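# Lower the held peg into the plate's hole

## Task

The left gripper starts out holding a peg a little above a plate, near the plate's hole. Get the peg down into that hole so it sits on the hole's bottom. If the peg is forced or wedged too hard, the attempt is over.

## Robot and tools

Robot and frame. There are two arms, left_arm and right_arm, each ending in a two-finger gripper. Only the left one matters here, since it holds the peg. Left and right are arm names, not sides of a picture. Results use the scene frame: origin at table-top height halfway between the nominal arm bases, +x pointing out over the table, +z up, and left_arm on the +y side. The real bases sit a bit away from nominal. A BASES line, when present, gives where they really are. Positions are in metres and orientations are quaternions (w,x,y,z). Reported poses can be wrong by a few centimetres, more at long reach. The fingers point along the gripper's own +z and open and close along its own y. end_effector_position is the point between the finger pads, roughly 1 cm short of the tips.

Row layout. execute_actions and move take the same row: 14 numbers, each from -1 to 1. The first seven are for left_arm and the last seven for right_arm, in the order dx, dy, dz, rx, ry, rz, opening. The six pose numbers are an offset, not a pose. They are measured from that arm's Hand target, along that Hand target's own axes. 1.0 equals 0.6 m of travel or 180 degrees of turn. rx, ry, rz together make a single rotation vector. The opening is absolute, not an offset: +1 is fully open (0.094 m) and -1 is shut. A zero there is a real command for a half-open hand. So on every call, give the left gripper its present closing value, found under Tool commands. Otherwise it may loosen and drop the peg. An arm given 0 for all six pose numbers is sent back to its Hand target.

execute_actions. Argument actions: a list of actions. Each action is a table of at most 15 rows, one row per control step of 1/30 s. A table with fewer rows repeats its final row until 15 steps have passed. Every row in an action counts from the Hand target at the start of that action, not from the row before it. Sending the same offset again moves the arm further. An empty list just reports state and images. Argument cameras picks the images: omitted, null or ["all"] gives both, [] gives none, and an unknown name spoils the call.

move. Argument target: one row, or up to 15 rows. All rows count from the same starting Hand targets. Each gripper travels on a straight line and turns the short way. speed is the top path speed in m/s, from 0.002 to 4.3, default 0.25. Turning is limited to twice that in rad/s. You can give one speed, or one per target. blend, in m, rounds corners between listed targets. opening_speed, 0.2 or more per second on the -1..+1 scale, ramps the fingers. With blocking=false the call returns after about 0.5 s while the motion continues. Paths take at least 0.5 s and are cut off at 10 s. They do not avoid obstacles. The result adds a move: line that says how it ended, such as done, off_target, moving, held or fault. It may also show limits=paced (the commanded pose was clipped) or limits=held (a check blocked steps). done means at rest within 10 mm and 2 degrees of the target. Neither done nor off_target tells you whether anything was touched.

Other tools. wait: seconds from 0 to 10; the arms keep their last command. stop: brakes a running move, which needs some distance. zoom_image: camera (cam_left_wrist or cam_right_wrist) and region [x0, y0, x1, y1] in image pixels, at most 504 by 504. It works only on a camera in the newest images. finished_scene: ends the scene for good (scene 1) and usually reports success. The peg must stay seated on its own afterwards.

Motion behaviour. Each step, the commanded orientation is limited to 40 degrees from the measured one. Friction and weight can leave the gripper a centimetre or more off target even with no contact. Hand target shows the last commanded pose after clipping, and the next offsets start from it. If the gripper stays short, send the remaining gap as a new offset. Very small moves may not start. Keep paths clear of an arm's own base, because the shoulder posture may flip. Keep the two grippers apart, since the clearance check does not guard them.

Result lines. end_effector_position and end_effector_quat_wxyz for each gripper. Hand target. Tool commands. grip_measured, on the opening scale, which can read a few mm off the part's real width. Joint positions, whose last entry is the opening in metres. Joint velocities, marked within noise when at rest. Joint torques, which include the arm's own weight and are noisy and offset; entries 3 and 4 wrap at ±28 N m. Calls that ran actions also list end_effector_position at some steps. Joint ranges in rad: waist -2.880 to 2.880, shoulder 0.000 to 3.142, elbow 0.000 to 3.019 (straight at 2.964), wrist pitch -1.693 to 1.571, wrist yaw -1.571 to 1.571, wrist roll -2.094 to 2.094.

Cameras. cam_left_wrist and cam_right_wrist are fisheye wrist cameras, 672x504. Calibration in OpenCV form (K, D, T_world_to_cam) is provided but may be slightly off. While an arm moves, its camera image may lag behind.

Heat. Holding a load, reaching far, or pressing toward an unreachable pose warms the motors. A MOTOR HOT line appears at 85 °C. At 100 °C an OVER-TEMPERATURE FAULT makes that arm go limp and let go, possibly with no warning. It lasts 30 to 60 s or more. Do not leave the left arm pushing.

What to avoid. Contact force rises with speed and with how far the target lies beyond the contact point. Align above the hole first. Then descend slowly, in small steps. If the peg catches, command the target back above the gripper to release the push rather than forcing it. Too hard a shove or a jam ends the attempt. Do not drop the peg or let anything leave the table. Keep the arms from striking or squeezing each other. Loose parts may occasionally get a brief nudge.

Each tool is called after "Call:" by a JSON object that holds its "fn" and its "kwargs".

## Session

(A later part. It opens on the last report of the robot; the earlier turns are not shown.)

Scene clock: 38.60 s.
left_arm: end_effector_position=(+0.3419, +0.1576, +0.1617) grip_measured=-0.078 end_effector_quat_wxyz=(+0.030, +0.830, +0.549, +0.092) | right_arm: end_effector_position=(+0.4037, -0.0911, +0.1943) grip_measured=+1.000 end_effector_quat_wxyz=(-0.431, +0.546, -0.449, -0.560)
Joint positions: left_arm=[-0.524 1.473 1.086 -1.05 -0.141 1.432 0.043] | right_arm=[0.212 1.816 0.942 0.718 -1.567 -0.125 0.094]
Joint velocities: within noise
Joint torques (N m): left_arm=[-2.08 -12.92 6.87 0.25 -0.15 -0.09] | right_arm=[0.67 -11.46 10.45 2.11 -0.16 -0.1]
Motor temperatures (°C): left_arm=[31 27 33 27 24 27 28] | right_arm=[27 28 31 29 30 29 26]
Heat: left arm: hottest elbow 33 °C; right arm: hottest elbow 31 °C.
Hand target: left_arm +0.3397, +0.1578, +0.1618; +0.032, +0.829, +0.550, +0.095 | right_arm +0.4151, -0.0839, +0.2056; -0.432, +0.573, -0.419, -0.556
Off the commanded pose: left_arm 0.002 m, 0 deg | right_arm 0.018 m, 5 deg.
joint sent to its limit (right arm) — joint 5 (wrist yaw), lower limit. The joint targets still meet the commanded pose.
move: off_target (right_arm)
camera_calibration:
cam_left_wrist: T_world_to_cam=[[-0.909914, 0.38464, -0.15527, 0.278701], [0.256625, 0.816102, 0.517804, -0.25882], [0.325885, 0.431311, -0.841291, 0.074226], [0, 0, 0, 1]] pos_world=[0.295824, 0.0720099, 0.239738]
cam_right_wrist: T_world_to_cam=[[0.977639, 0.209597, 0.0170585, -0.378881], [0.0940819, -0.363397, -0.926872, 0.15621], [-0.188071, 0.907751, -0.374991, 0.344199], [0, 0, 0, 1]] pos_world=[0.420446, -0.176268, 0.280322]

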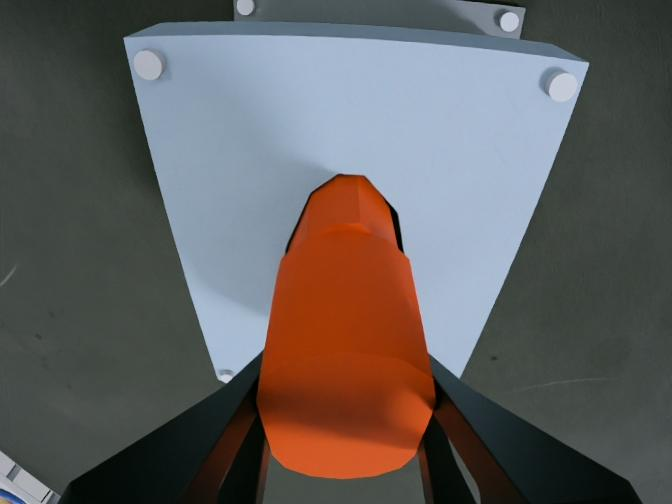

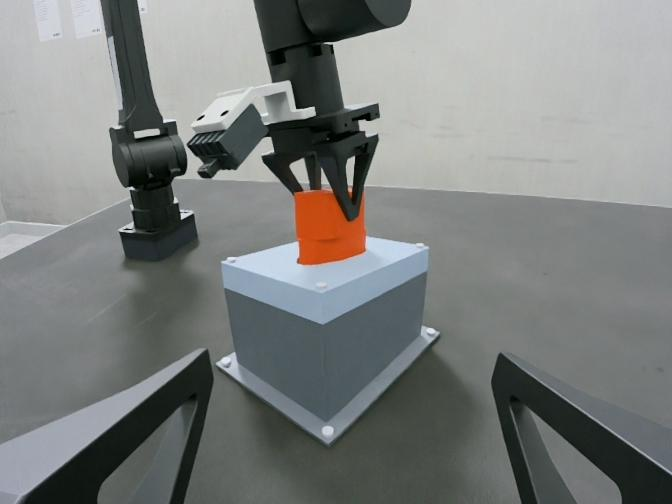

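Call:
{"fn": "move", "kwargs": {"target": [-0.004,-0.0043,0.0057,0,0,0,-1,0,0,0,0,0,0,1], "speed": 0.03}}

Call:
{"fn": "zoom_image", "kwargs": {"camera": "cam_right_wrist", "region": [270, 180, 390, 280]}}

Call:
{"fn": "zoom_image", "kwargs": {"camera": "cam_left_wrist", "region": [270, 130, 410, 240]}}

Scene clock: 39.57 s.
left_arm: end_effector_position=(+0.3409, +0.1566, +0.1583) grip_measured=-0.078 end_effector_quat_wxyz=(+0.032, +0.831, +0.548, +0.093) | right_arm: end_effector_position=(+0.4037, -0.0911, +0.1943) grip_measured=+1.000 end_effector_quat_wxyz=(-0.431, +0.546, -0.449, -0.560)
Joint positions: left_arm=[-0.527 1.473 1.076 -1.036 -0.141 1.432 0.043] | right_arm=[0.212 1.816 0.942 0.718 -1.567 -0.125 0.094]
Joint velocities: within noise
Joint torques (N m): left_arm=[-2.26 -12.86 6.78 0.18 -0.17 -0.14] | right_arm=[0.67 -11.34 10.48 2.07 -0.16 -0.1]
Motor temperatures (°C): left_arm=[31 27 33 27 24 27 28] | right_arm=[27 28 31 29 30 29 26]
Heat: left arm: hottest elbow 33 °C; right arm: hottest elbow 31 °C.
Hand target: left_arm +0.3371, +0.1566, +0.1578; +0.032, +0.829, +0.550, +0.095 | right_arm +0.4151, -0.0839, +0.2056; -0.432, +0.573, -0.419, -0.556
Off the commanded pose: left_arm 0.004 m, 0 deg | right_arm 0.018 m, 5 deg.
joint sent to its limit (right arm) — joint 5 (wrist yaw), lower limit. The joint targets still meet the commanded pose.
move: off_target (right_arm)
camera_calibration:
cam_left_wrist: T_world_to_cam=[[-0.908186, 0.387058, -0.159325, 0.277367], [0.257269, 0.816442, 0.516947, -0.256167], [0.330168, 0.428495, -0.841059, 0.0711329], [0, 0, 0, 1]] pos_world=[0.294319, 0.071308, 0.236443]
cam_right_wrist: T_world_to_cam=[[0.977639, 0.209597, 0.0170585, -0.378881], [0.0940819, -0.363397, -0.926872, 0.15621], [-0.188071, 0.907751, -0.374991, 0.344199], [0, 0, 0, 1]] pos_world=[0.420446, -0.176268, 0.280322]

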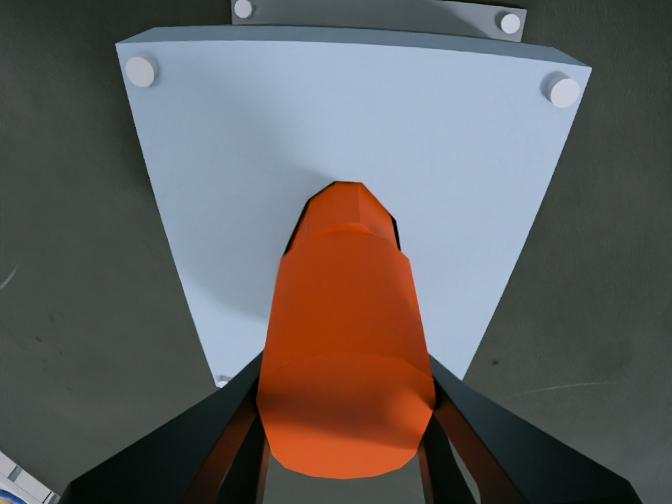

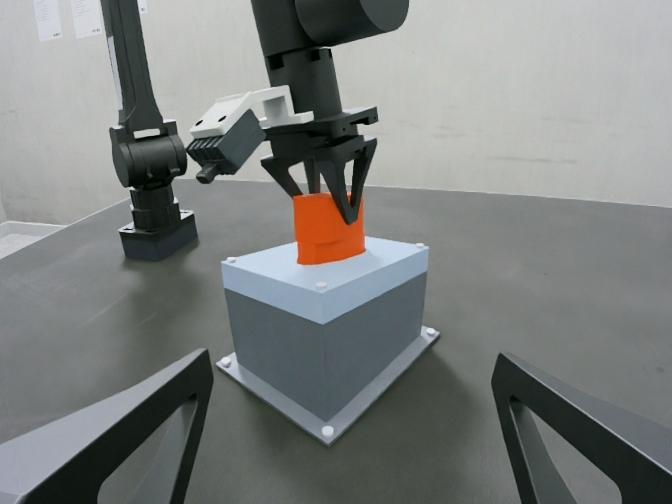

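Scaled by 4.200 from the camera's 672x504 image, which has a finer 960x720 frame.

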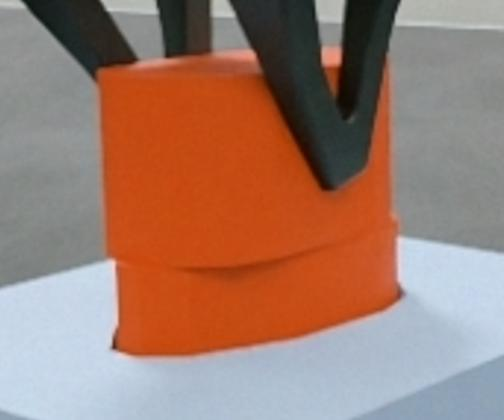

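Scaled by 3.600 from the camera's 672x504 image, which has a finer 960x720 frame.

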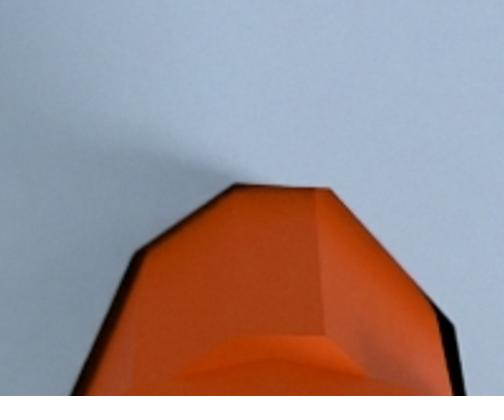

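Call:
{"fn": "move", "kwargs": {"target": [-0.002,-0.0005,0.0098,0,0,0,-1,0,0,0,0,0,0,1], "speed": 0.03}}

Call:
{"fn": "zoom_image", "kwargs": {"camera": "cam_right_wrist", "region": [270, 180, 390, 280]}}

Call:
{"fn": "zoom_image", "kwargs": {"camera": "cam_left_wrist", "region": [270, 130, 410, 240]}}

Scene clock: 40.50 s.
left_arm: end_effector_position=(+0.3409, +0.1562, +0.1556) grip_measured=-0.078 end_effector_quat_wxyz=(+0.035, +0.830, +0.548, +0.094) | right_arm: end_effector_position=(+0.4037, -0.0911, +0.1943) grip_measured=+1.000 end_effector_quat_wxyz=(-0.431, +0.546, -0.449, -0.560)
Joint positions: left_arm=[-0.528 1.473 1.068 -1.022 -0.141 1.431 0.043] | right_arm=[0.212 1.816 0.942 0.718 -1.567 -0.125 0.094]
Joint velocities: within noise
Joint torques (N m): left_arm=[-2.26 -12.16 6.8 0.24 -0.18 -0.13] | right_arm=[0.79 -11.28 10.44 2.1 -0.16 -0.1]
Motor temperatures (°C): left_arm=[31 27 33 27 24 27 28] | right_arm=[27 28 31 29 30 29 26]
Heat: left arm: hottest elbow 33 °C; right arm: hottest elbow 31 °C.
Hand target: left_arm +0.3376, +0.1560, +0.1519; +0.032, +0.829, +0.551, +0.095 | right_arm +0.4151, -0.0839, +0.2056; -0.432, +0.573, -0.419, -0.556
Off the commanded pose: left_arm 0.005 m, 0 deg | right_arm 0.018 m, 5 deg.
joint sent to its limit (right arm) — joint 5 (wrist yaw), lower limit. The joint targets still meet the commanded pose.
move: off_target (right_arm)
camera_calibration:
cam_left_wrist: T_world_to_cam=[[-0.907604, 0.385833, -0.165491, 0.278057], [0.253953, 0.818449, 0.515412, -0.253428], [0.334309, 0.425763, -0.840811, 0.0679299], [0, 0, 0, 1]] pos_world=[0.294015, 0.0712119, 0.233752]
cam_right_wrist: T_world_to_cam=[[0.977639, 0.209597, 0.0170585, -0.378881], [0.0940819, -0.363397, -0.926872, 0.15621], [-0.188071, 0.907751, -0.374991, 0.344199], [0, 0, 0, 1]] pos_world=[0.420446, -0.176268, 0.280322]

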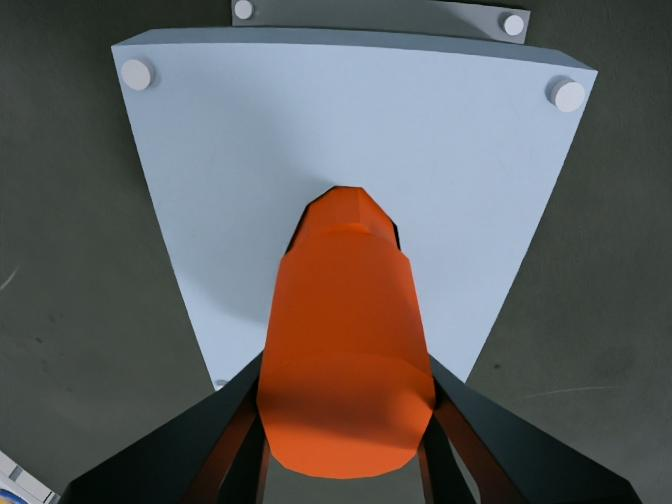

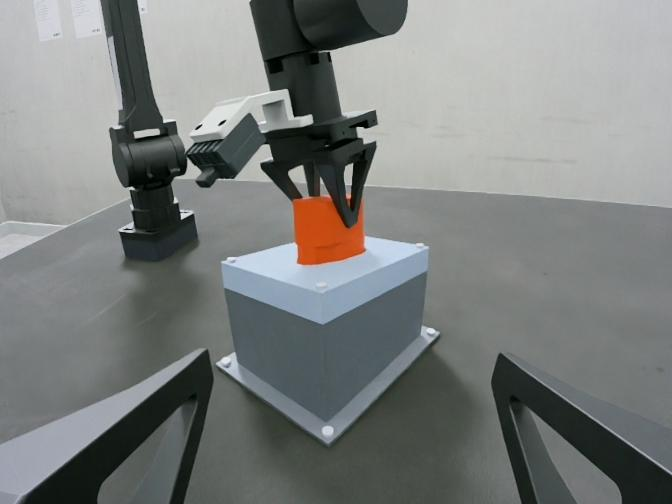

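Scaled by 4.200 from the camera's 672x504 image, which has a finer 960x720 frame.

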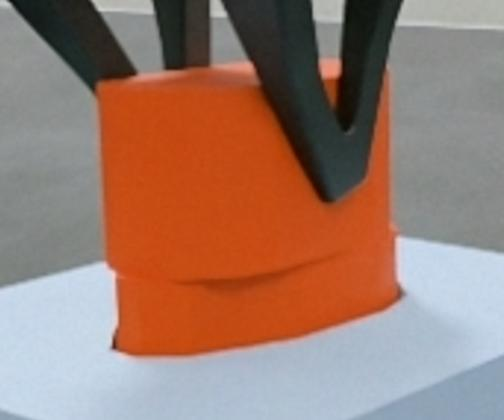

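Scaled by 3.600 from the camera's 672x504 image, which has a finer 960x720 frame.

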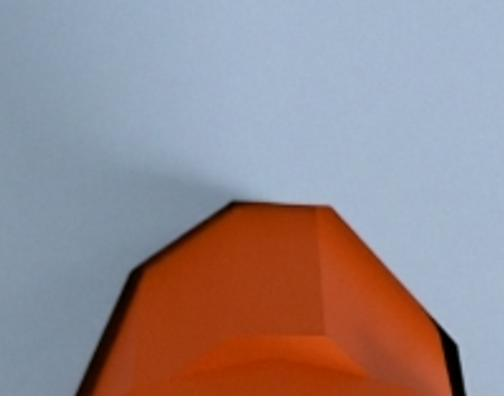

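Call:
{"fn": "move", "kwargs": {"target": [-0.002,-0.0005,0.0115,0.0018,-0.003,0,-1,0,0,0,0,0,0,1], "speed": 0.03}}

Call:
{"fn": "zoom_image", "kwargs": {"camera": "cam_right_wrist", "region": [270, 180, 390, 280]}}

Call:
{"fn": "zoom_image", "kwargs": {"camera": "cam_left_wrist", "region": [270, 130, 410, 260]}}

Scene clock: 41.53 s.
left_arm: end_effector_position=(+0.3405, +0.1559, +0.1548) grip_measured=-0.078 end_effector_quat_wxyz=(+0.036, +0.830, +0.548, +0.093) | right_arm: end_effector_position=(+0.4037, -0.0911, +0.1943) grip_measured=+1.000 end_effector_quat_wxyz=(-0.431, +0.546, -0.449, -0.560)
Joint positions: left_arm=[-0.528 1.473 1.065 -1.019 -0.138 1.431 0.043] | right_arm=[0.212 1.816 0.942 0.718 -1.567 -0.125 0.094]
Joint velocities: within noise
Joint torques (N m): left_arm=[-1.96 -11.22 6.52 0.62 0.11 -0.11] | right_arm=[0.62 -11.34 10.45 2.07 -0.16 -0.11]
Motor temperatures (°C): left_arm=[31 27 33 27 24 27 28] | right_arm=[27 28 31 29 30 29 26]
Heat: left arm: hottest elbow 33 °C; right arm: hottest elbow 31 °C.
Hand target: left_arm +0.3381, +0.1555, +0.1448; +0.032, +0.829, +0.551, +0.090 | right_arm +0.4151, -0.0839, +0.2056; -0.432, +0.573, -0.419, -0.556
Off the commanded pose: left_arm 0.010 m, 1 deg | right_arm 0.018 m, 5 deg.
joint sent to its limit (right arm) — joint 5 (wrist yaw), lower limit. The joint targets still meet the commanded pose.
move: off_target (right_arm)
camera_calibration:
cam_left_wrist: T_world_to_cam=[[-0.907587, 0.385761, -0.165754, 0.277733], [0.254817, 0.81984, 0.512767, -0.252591], [0.333697, 0.423144, -0.842375, 0.068374], [0, 0, 0, 1]] pos_world=[0.293616, 0.0710138, 0.233152]
cam_right_wrist: T_world_to_cam=[[0.977639, 0.209597, 0.0170585, -0.378881], [0.0940819, -0.363397, -0.926872, 0.15621], [-0.188071, 0.907751, -0.374991, 0.344199], [0, 0, 0, 1]] pos_world=[0.420446, -0.176268, 0.280322]

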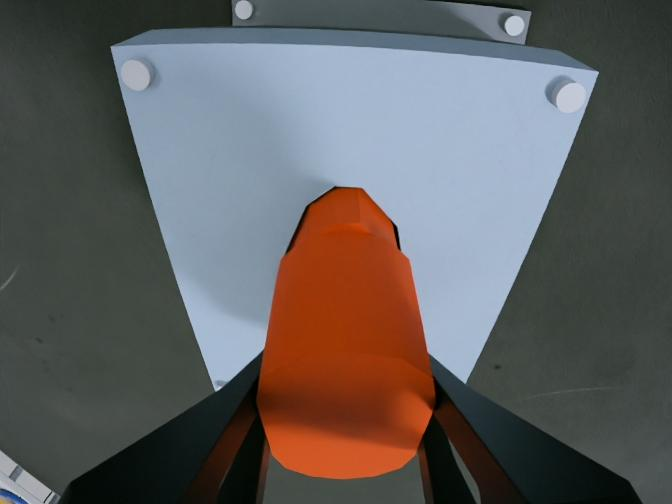

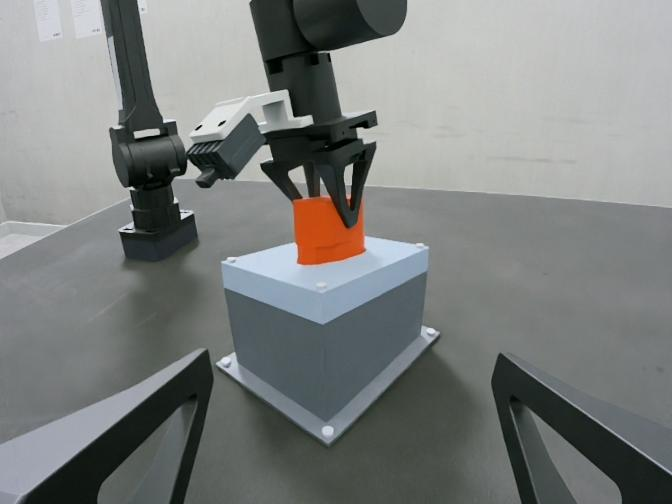

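Scaled by 4.200 from the camera's 672x504 image, which has a finer 960x720 frame.

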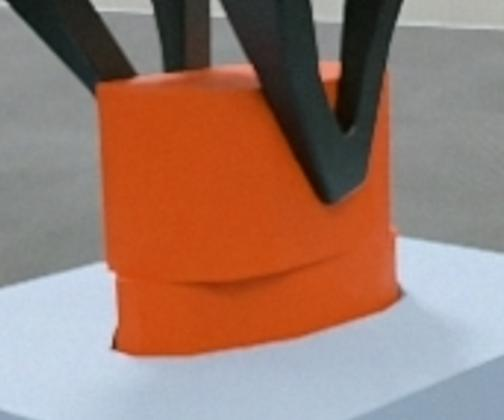

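Scaled by 3.600 from the camera's 672x504 image, which has a finer 960x720 frame.

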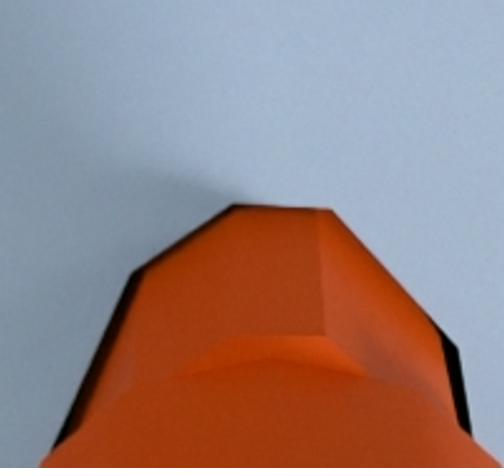

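Call:
{"fn": "move", "kwargs": {"target": [-0.001,0,0.005,0,0,0,-1,0,0,0,0,0,0,1], "speed": 0.03, "cameras": ["cam_left_wrist"]}}

Call:
{"fn": "zoom_image", "kwargs": {"camera": "cam_left_wrist", "region": [270, 130, 410, 260]}}

Scene clock: 42.53 s.
left_arm: end_effector_position=(+0.3405, +0.1558, +0.1546) grip_measured=-0.078 end_effector_quat_wxyz=(+0.036, +0.830, +0.548, +0.093) | right_arm: end_effector_position=(+0.4037, -0.0911, +0.1943) grip_measured=+1.000 end_effector_quat_wxyz=(-0.431, +0.546, -0.449, -0.560)
Joint positions: left_arm=[-0.528 1.473 1.065 -1.018 -0.138 1.431 0.043] | right_arm=[0.212 1.816 0.942 0.718 -1.567 -0.125 0.094]
Joint velocities: within noise
Joint torques (N m): left_arm=[-2.02 -10.93 6.31 0.88 0.11 -0.11] | right_arm=[0.67 -11.4 10.45 2.1 -0.16 -0.1]
Motor temperatures (°C): left_arm=[31 27 33 27 24 27 28] | right_arm=[27 28 31 29 30 29 26]
Heat: left arm: hottest elbow 33 °C; right arm: hottest elbow 31 °C.
Hand target: left_arm +0.3385, +0.1550, +0.1419; +0.032, +0.829, +0.551, +0.090 | right_arm +0.4151, -0.0839, +0.2056; -0.432, +0.573, -0.419, -0.556
Off the commanded pose: left_arm 0.013 m, 1 deg | right_arm 0.018 m, 5 deg.
joint sent to its limit (right arm) — joint 5 (wrist yaw), lower limit. The joint targets still meet the commanded pose.
move: off_target (left_arm, right_arm)
camera_calibration:
cam_left_wrist: T_world_to_cam=[[-0.907539, 0.385753, -0.166038, 0.277769], [0.254853, 0.8201, 0.512334, -0.252468], [0.333802, 0.422648, -0.842582, 0.0683427], [0, 0, 0, 1]] pos_world=[0.293616, 0.0710142, 0.233053]
Images, in order (width x height): cam_left_wrist 672x504.

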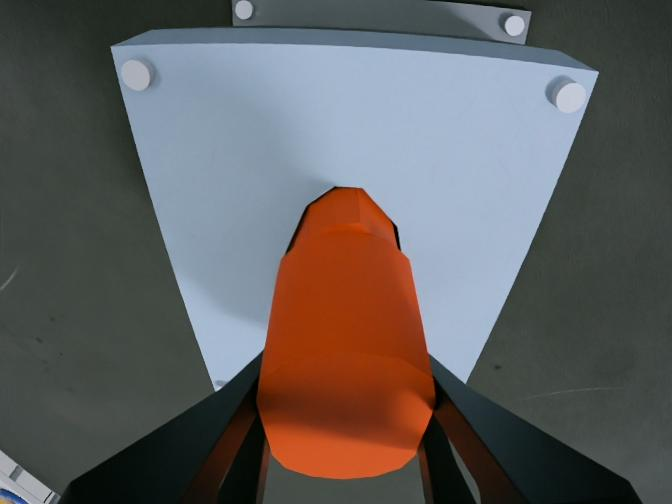

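Scaled by 3.600 from the camera's 672x504 image, which has a finer 960x720 frame.

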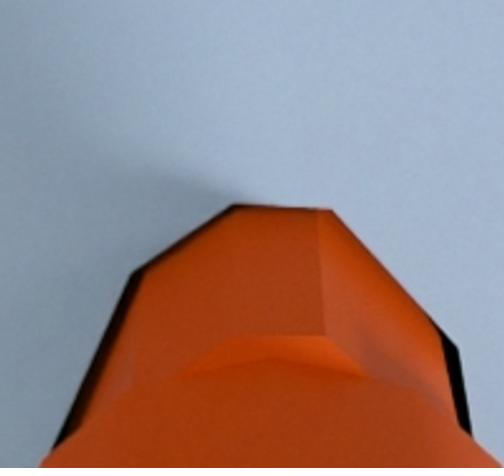

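Call:
{"fn": "move", "kwargs": {"target": [0.001,0,-0.0140,0,0,0,-1,0,0,0,0,0,0,1], "speed": 0.03, "cameras": []}}

Call:
{"fn": "move", "kwargs": {"target": [0,0,0,0,0,0,0.4,0,0,0,0,0,0,1], "speed": 0.03, "opening_speed": 0.4}}

Call:
{"fn": "zoom_image", "kwargs": {"camera": "cam_right_wrist", "region": [270, 130, 390, 280]}}

Scene clock: 43.43 s.
left_arm: end_effector_position=(+0.3405, +0.1558, +0.1546) grip_measured=-0.078 end_effector_quat_wxyz=(+0.036, +0.830, +0.548, +0.093) | right_arm: end_effector_position=(+0.4037, -0.0911, +0.1943) grip_measured=+1.000 end_effector_quat_wxyz=(-0.431, +0.546, -0.449, -0.560)
Joint positions: left_arm=[-0.528 1.473 1.065 -1.018 -0.138 1.431 0.043] | right_arm=[0.212 1.816 0.942 0.718 -1.567 -0.125 0.094]
Joint velocities: within noise
Joint torques (N m): left_arm=[-2.14 -11.81 7.01 0.1 0.11 -0.12] | right_arm=[0.67 -11.46 10.47 2.1 -0.16 -0.11]
Motor temperatures (°C): left_arm=[31 27 33 27 24 27 28] | right_arm=[27 28 31 29 30 29 26]
Heat: left arm: hottest elbow 33 °C; right arm: hottest elbow 31 °C.
Hand target: left_arm +0.3372, +0.1551, +0.1502; +0.032, +0.829, +0.551, +0.090 | right_arm +0.4151, -0.0839, +0.2056; -0.432, +0.573, -0.419, -0.556
Off the commanded pose: left_arm 0.006 m, 1 deg | right_arm 0.018 m, 5 deg.
joint sent to its limit (right arm) — joint 5 (wrist yaw), lower limit. The joint targets still meet the commanded pose.
move: off_target (right_arm)
No camera images: "cameras" was empty.

Scene clock: 47.27 s.
left_arm: end_effector_position=(+0.3405, +0.1557, +0.1546) grip_measured=+0.397 end_effector_quat_wxyz=(+0.036, +0.830, +0.549, +0.093) | right_arm: end_effector_position=(+0.4037, -0.0911, +0.1943) grip_measured=+1.000 end_effector_quat_wxyz=(-0.431, +0.546, -0.449, -0.560)
Joint positions: left_arm=[-0.528 1.473 1.065 -1.018 -0.138 1.429 0.066] | right_arm=[0.212 1.816 0.942 0.718 -1.567 -0.125 0.094]
Joint velocities: within noise
Joint torques (N m): left_arm=[-2.14 -11.81 7.04 0.09 0.09 -0.11] | right_arm=[0.67 -11.46 10.47 2.11 -0.16 -0.1]
Motor temperatures (°C): left_arm=[31 27 33 27 24 27 28] | right_arm=[27 28 32 29 30 29 26]
Heat: left arm: hottest elbow 33 °C; right arm: hottest elbow 32 °C.
Hand target: left_arm +0.3372, +0.1551, +0.1502; +0.032, +0.829, +0.551, +0.090 | right_arm +0.4151, -0.0839, +0.2056; -0.432, +0.573, -0.419, -0.556
Off the commanded pose: left_arm 0.006 m, 1 deg | right_arm 0.018 m, 5 deg.
joint sent to its limit (right arm) — joint 5 (wrist yaw), lower limit. The joint targets still meet the commanded pose.
move: off_target (right_arm)
camera_calibration:
cam_left_wrist: T_world_to_cam=[[-0.908262, 0.383993, -0.166161, 0.278281], [0.253416, 0.820876, 0.511804, -0.251975], [0.332926, 0.422744, -0.84288, 0.0687544], [0, 0, 0, 1]] pos_world=[0.293717, 0.0709169, 0.233153]
cam_right_wrist: T_world_to_cam=[[0.977639, 0.209597, 0.0170585, -0.378881], [0.0940819, -0.363397, -0.926872, 0.15621], [-0.188071, 0.907751, -0.374991, 0.344199], [0, 0, 0, 1]] pos_world=[0.420446, -0.176268, 0.280322]

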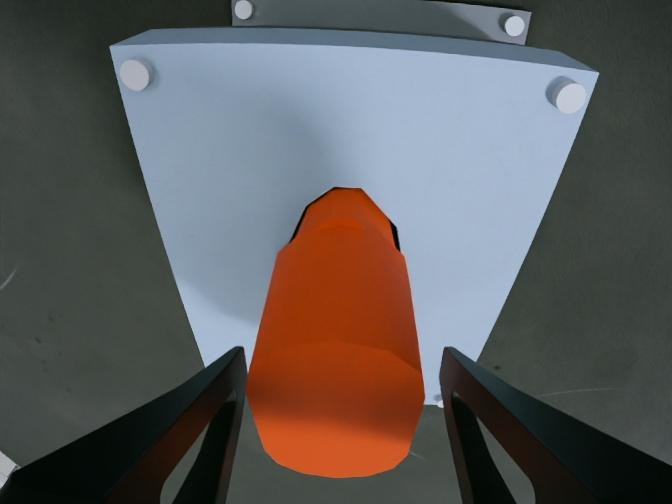

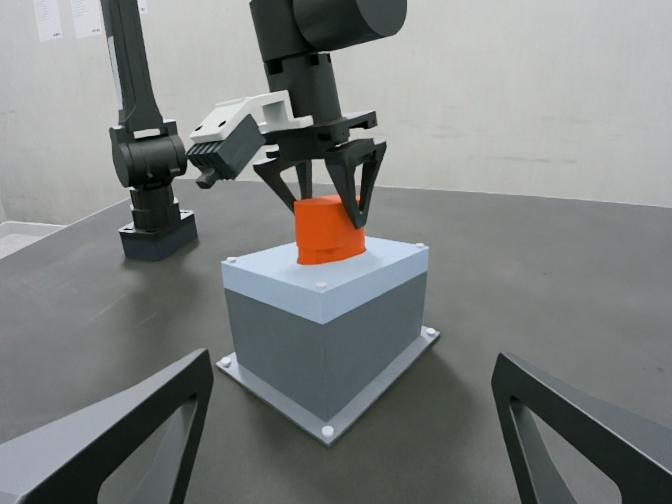

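Scaled by 3.360 from the camera's 672x504 image, which has a finer 960x720 frame.

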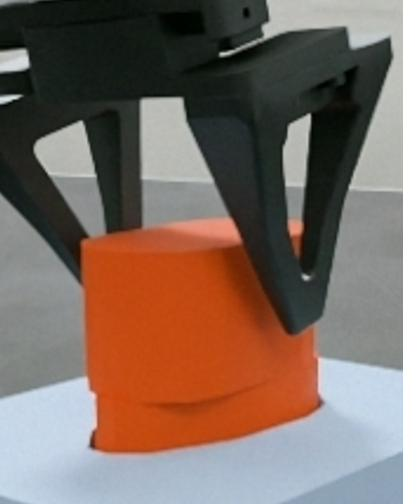

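Call:
{"fn": "move", "kwargs": {"target": [[0,0,-0.06,0,0,0,0.6,0,0,0,0,0,0,1],[0,0,-0.2,0,0,0,0.6,0,0,0,0,0,0,1]], "speed": [0.08,0.2]}}

Call:
{"fn": "zoom_image", "kwargs": {"camera": "cam_right_wrist", "region": [210, 130, 450, 330]}}

Scene clock: 49.03 s.
left_arm: end_effector_position=(+0.3042, +0.1622, +0.2456) grip_measured=+0.598 end_effector_quat_wxyz=(+0.011, +0.831, +0.551, +0.081) | right_arm: end_effector_position=(+0.4037, -0.0911, +0.1943) grip_measured=+1.000 end_effector_quat_wxyz=(-0.431, +0.546, -0.449, -0.560)
Joint positions: left_arm=[-0.563 1.352 1.194 -1.329 -0.14 1.389 0.075] | right_arm=[0.212 1.816 0.942 0.718 -1.567 -0.125 0.094]
Joint velocities: within noise
Joint torques (N m): left_arm=[-2.55 -10.58 12.08 -0.36 -0.02 -0.1] | right_arm=[0.5 -11.34 10.45 2.07 -0.16 -0.1]
Motor temperatures (°C): left_arm=[31 27 33 27 24 27 28] | right_arm=[27 28 32 29 30 29 26]
Heat: left arm: hottest elbow 33 °C; right arm: hottest elbow 32 °C.
Hand target: left_arm +0.3150, +0.1496, +0.2679; +0.032, +0.829, +0.551, +0.090 | right_arm +0.4151, -0.0839, +0.2056; -0.432, +0.573, -0.419, -0.556
Off the commanded pose: left_arm 0.028 m, 3 deg | right_arm 0.018 m, 5 deg.
joint sent to its limit (right arm) — joint 5 (wrist yaw), lower limit. The joint targets still meet the commanded pose.
move: off_target (left_arm, right_arm)
camera_calibration:
cam_left_wrist: T_world_to_cam=[[-0.916937, 0.382948, -0.112147, 0.247563], [0.273611, 0.807965, 0.521852, -0.301126], [0.290453, 0.447821, -0.845632, 0.16434], [0, 0, 0, 1]] pos_world=[0.261659, 0.0749009, 0.323878]
cam_right_wrist: T_world_to_cam=[[0.977639, 0.209597, 0.0170585, -0.378881], [0.0940819, -0.363397, -0.926872, 0.15621], [-0.188071, 0.907751, -0.374991, 0.344199], [0, 0, 0, 1]] pos_world=[0.420446, -0.176268, 0.280322]

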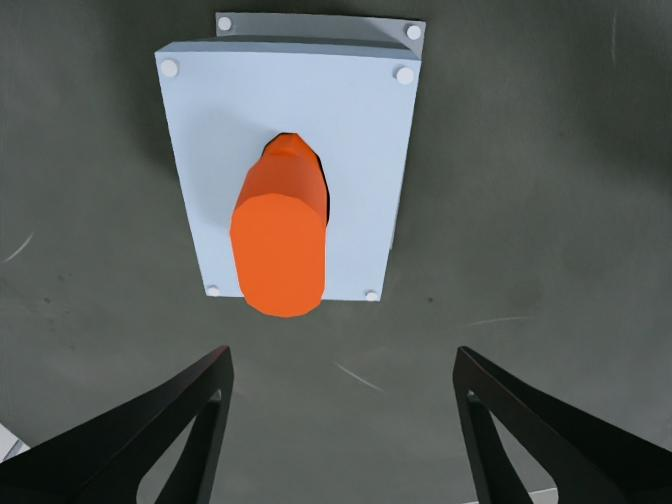

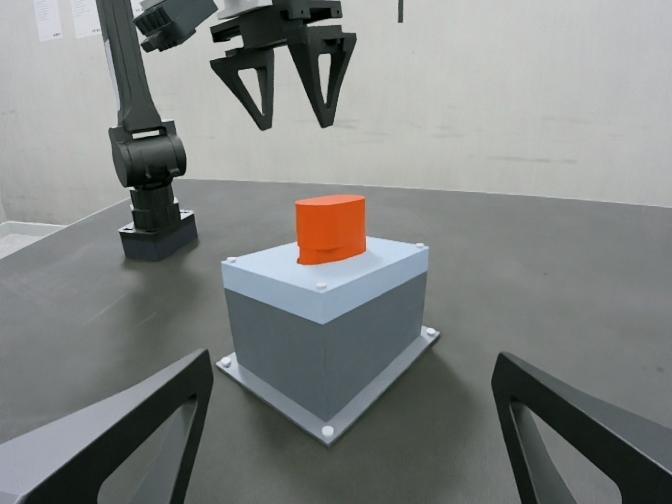

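Scaled by 2.100 from the camera's 672x504 image, which has a finer 960x720 frame.

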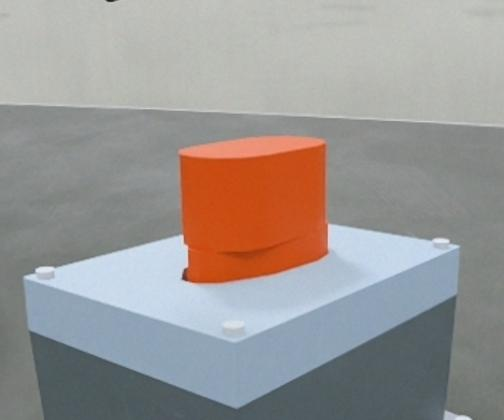

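Call:
{"fn": "finished_scene", "kwargs": {}}

The scene is finished: the task was done.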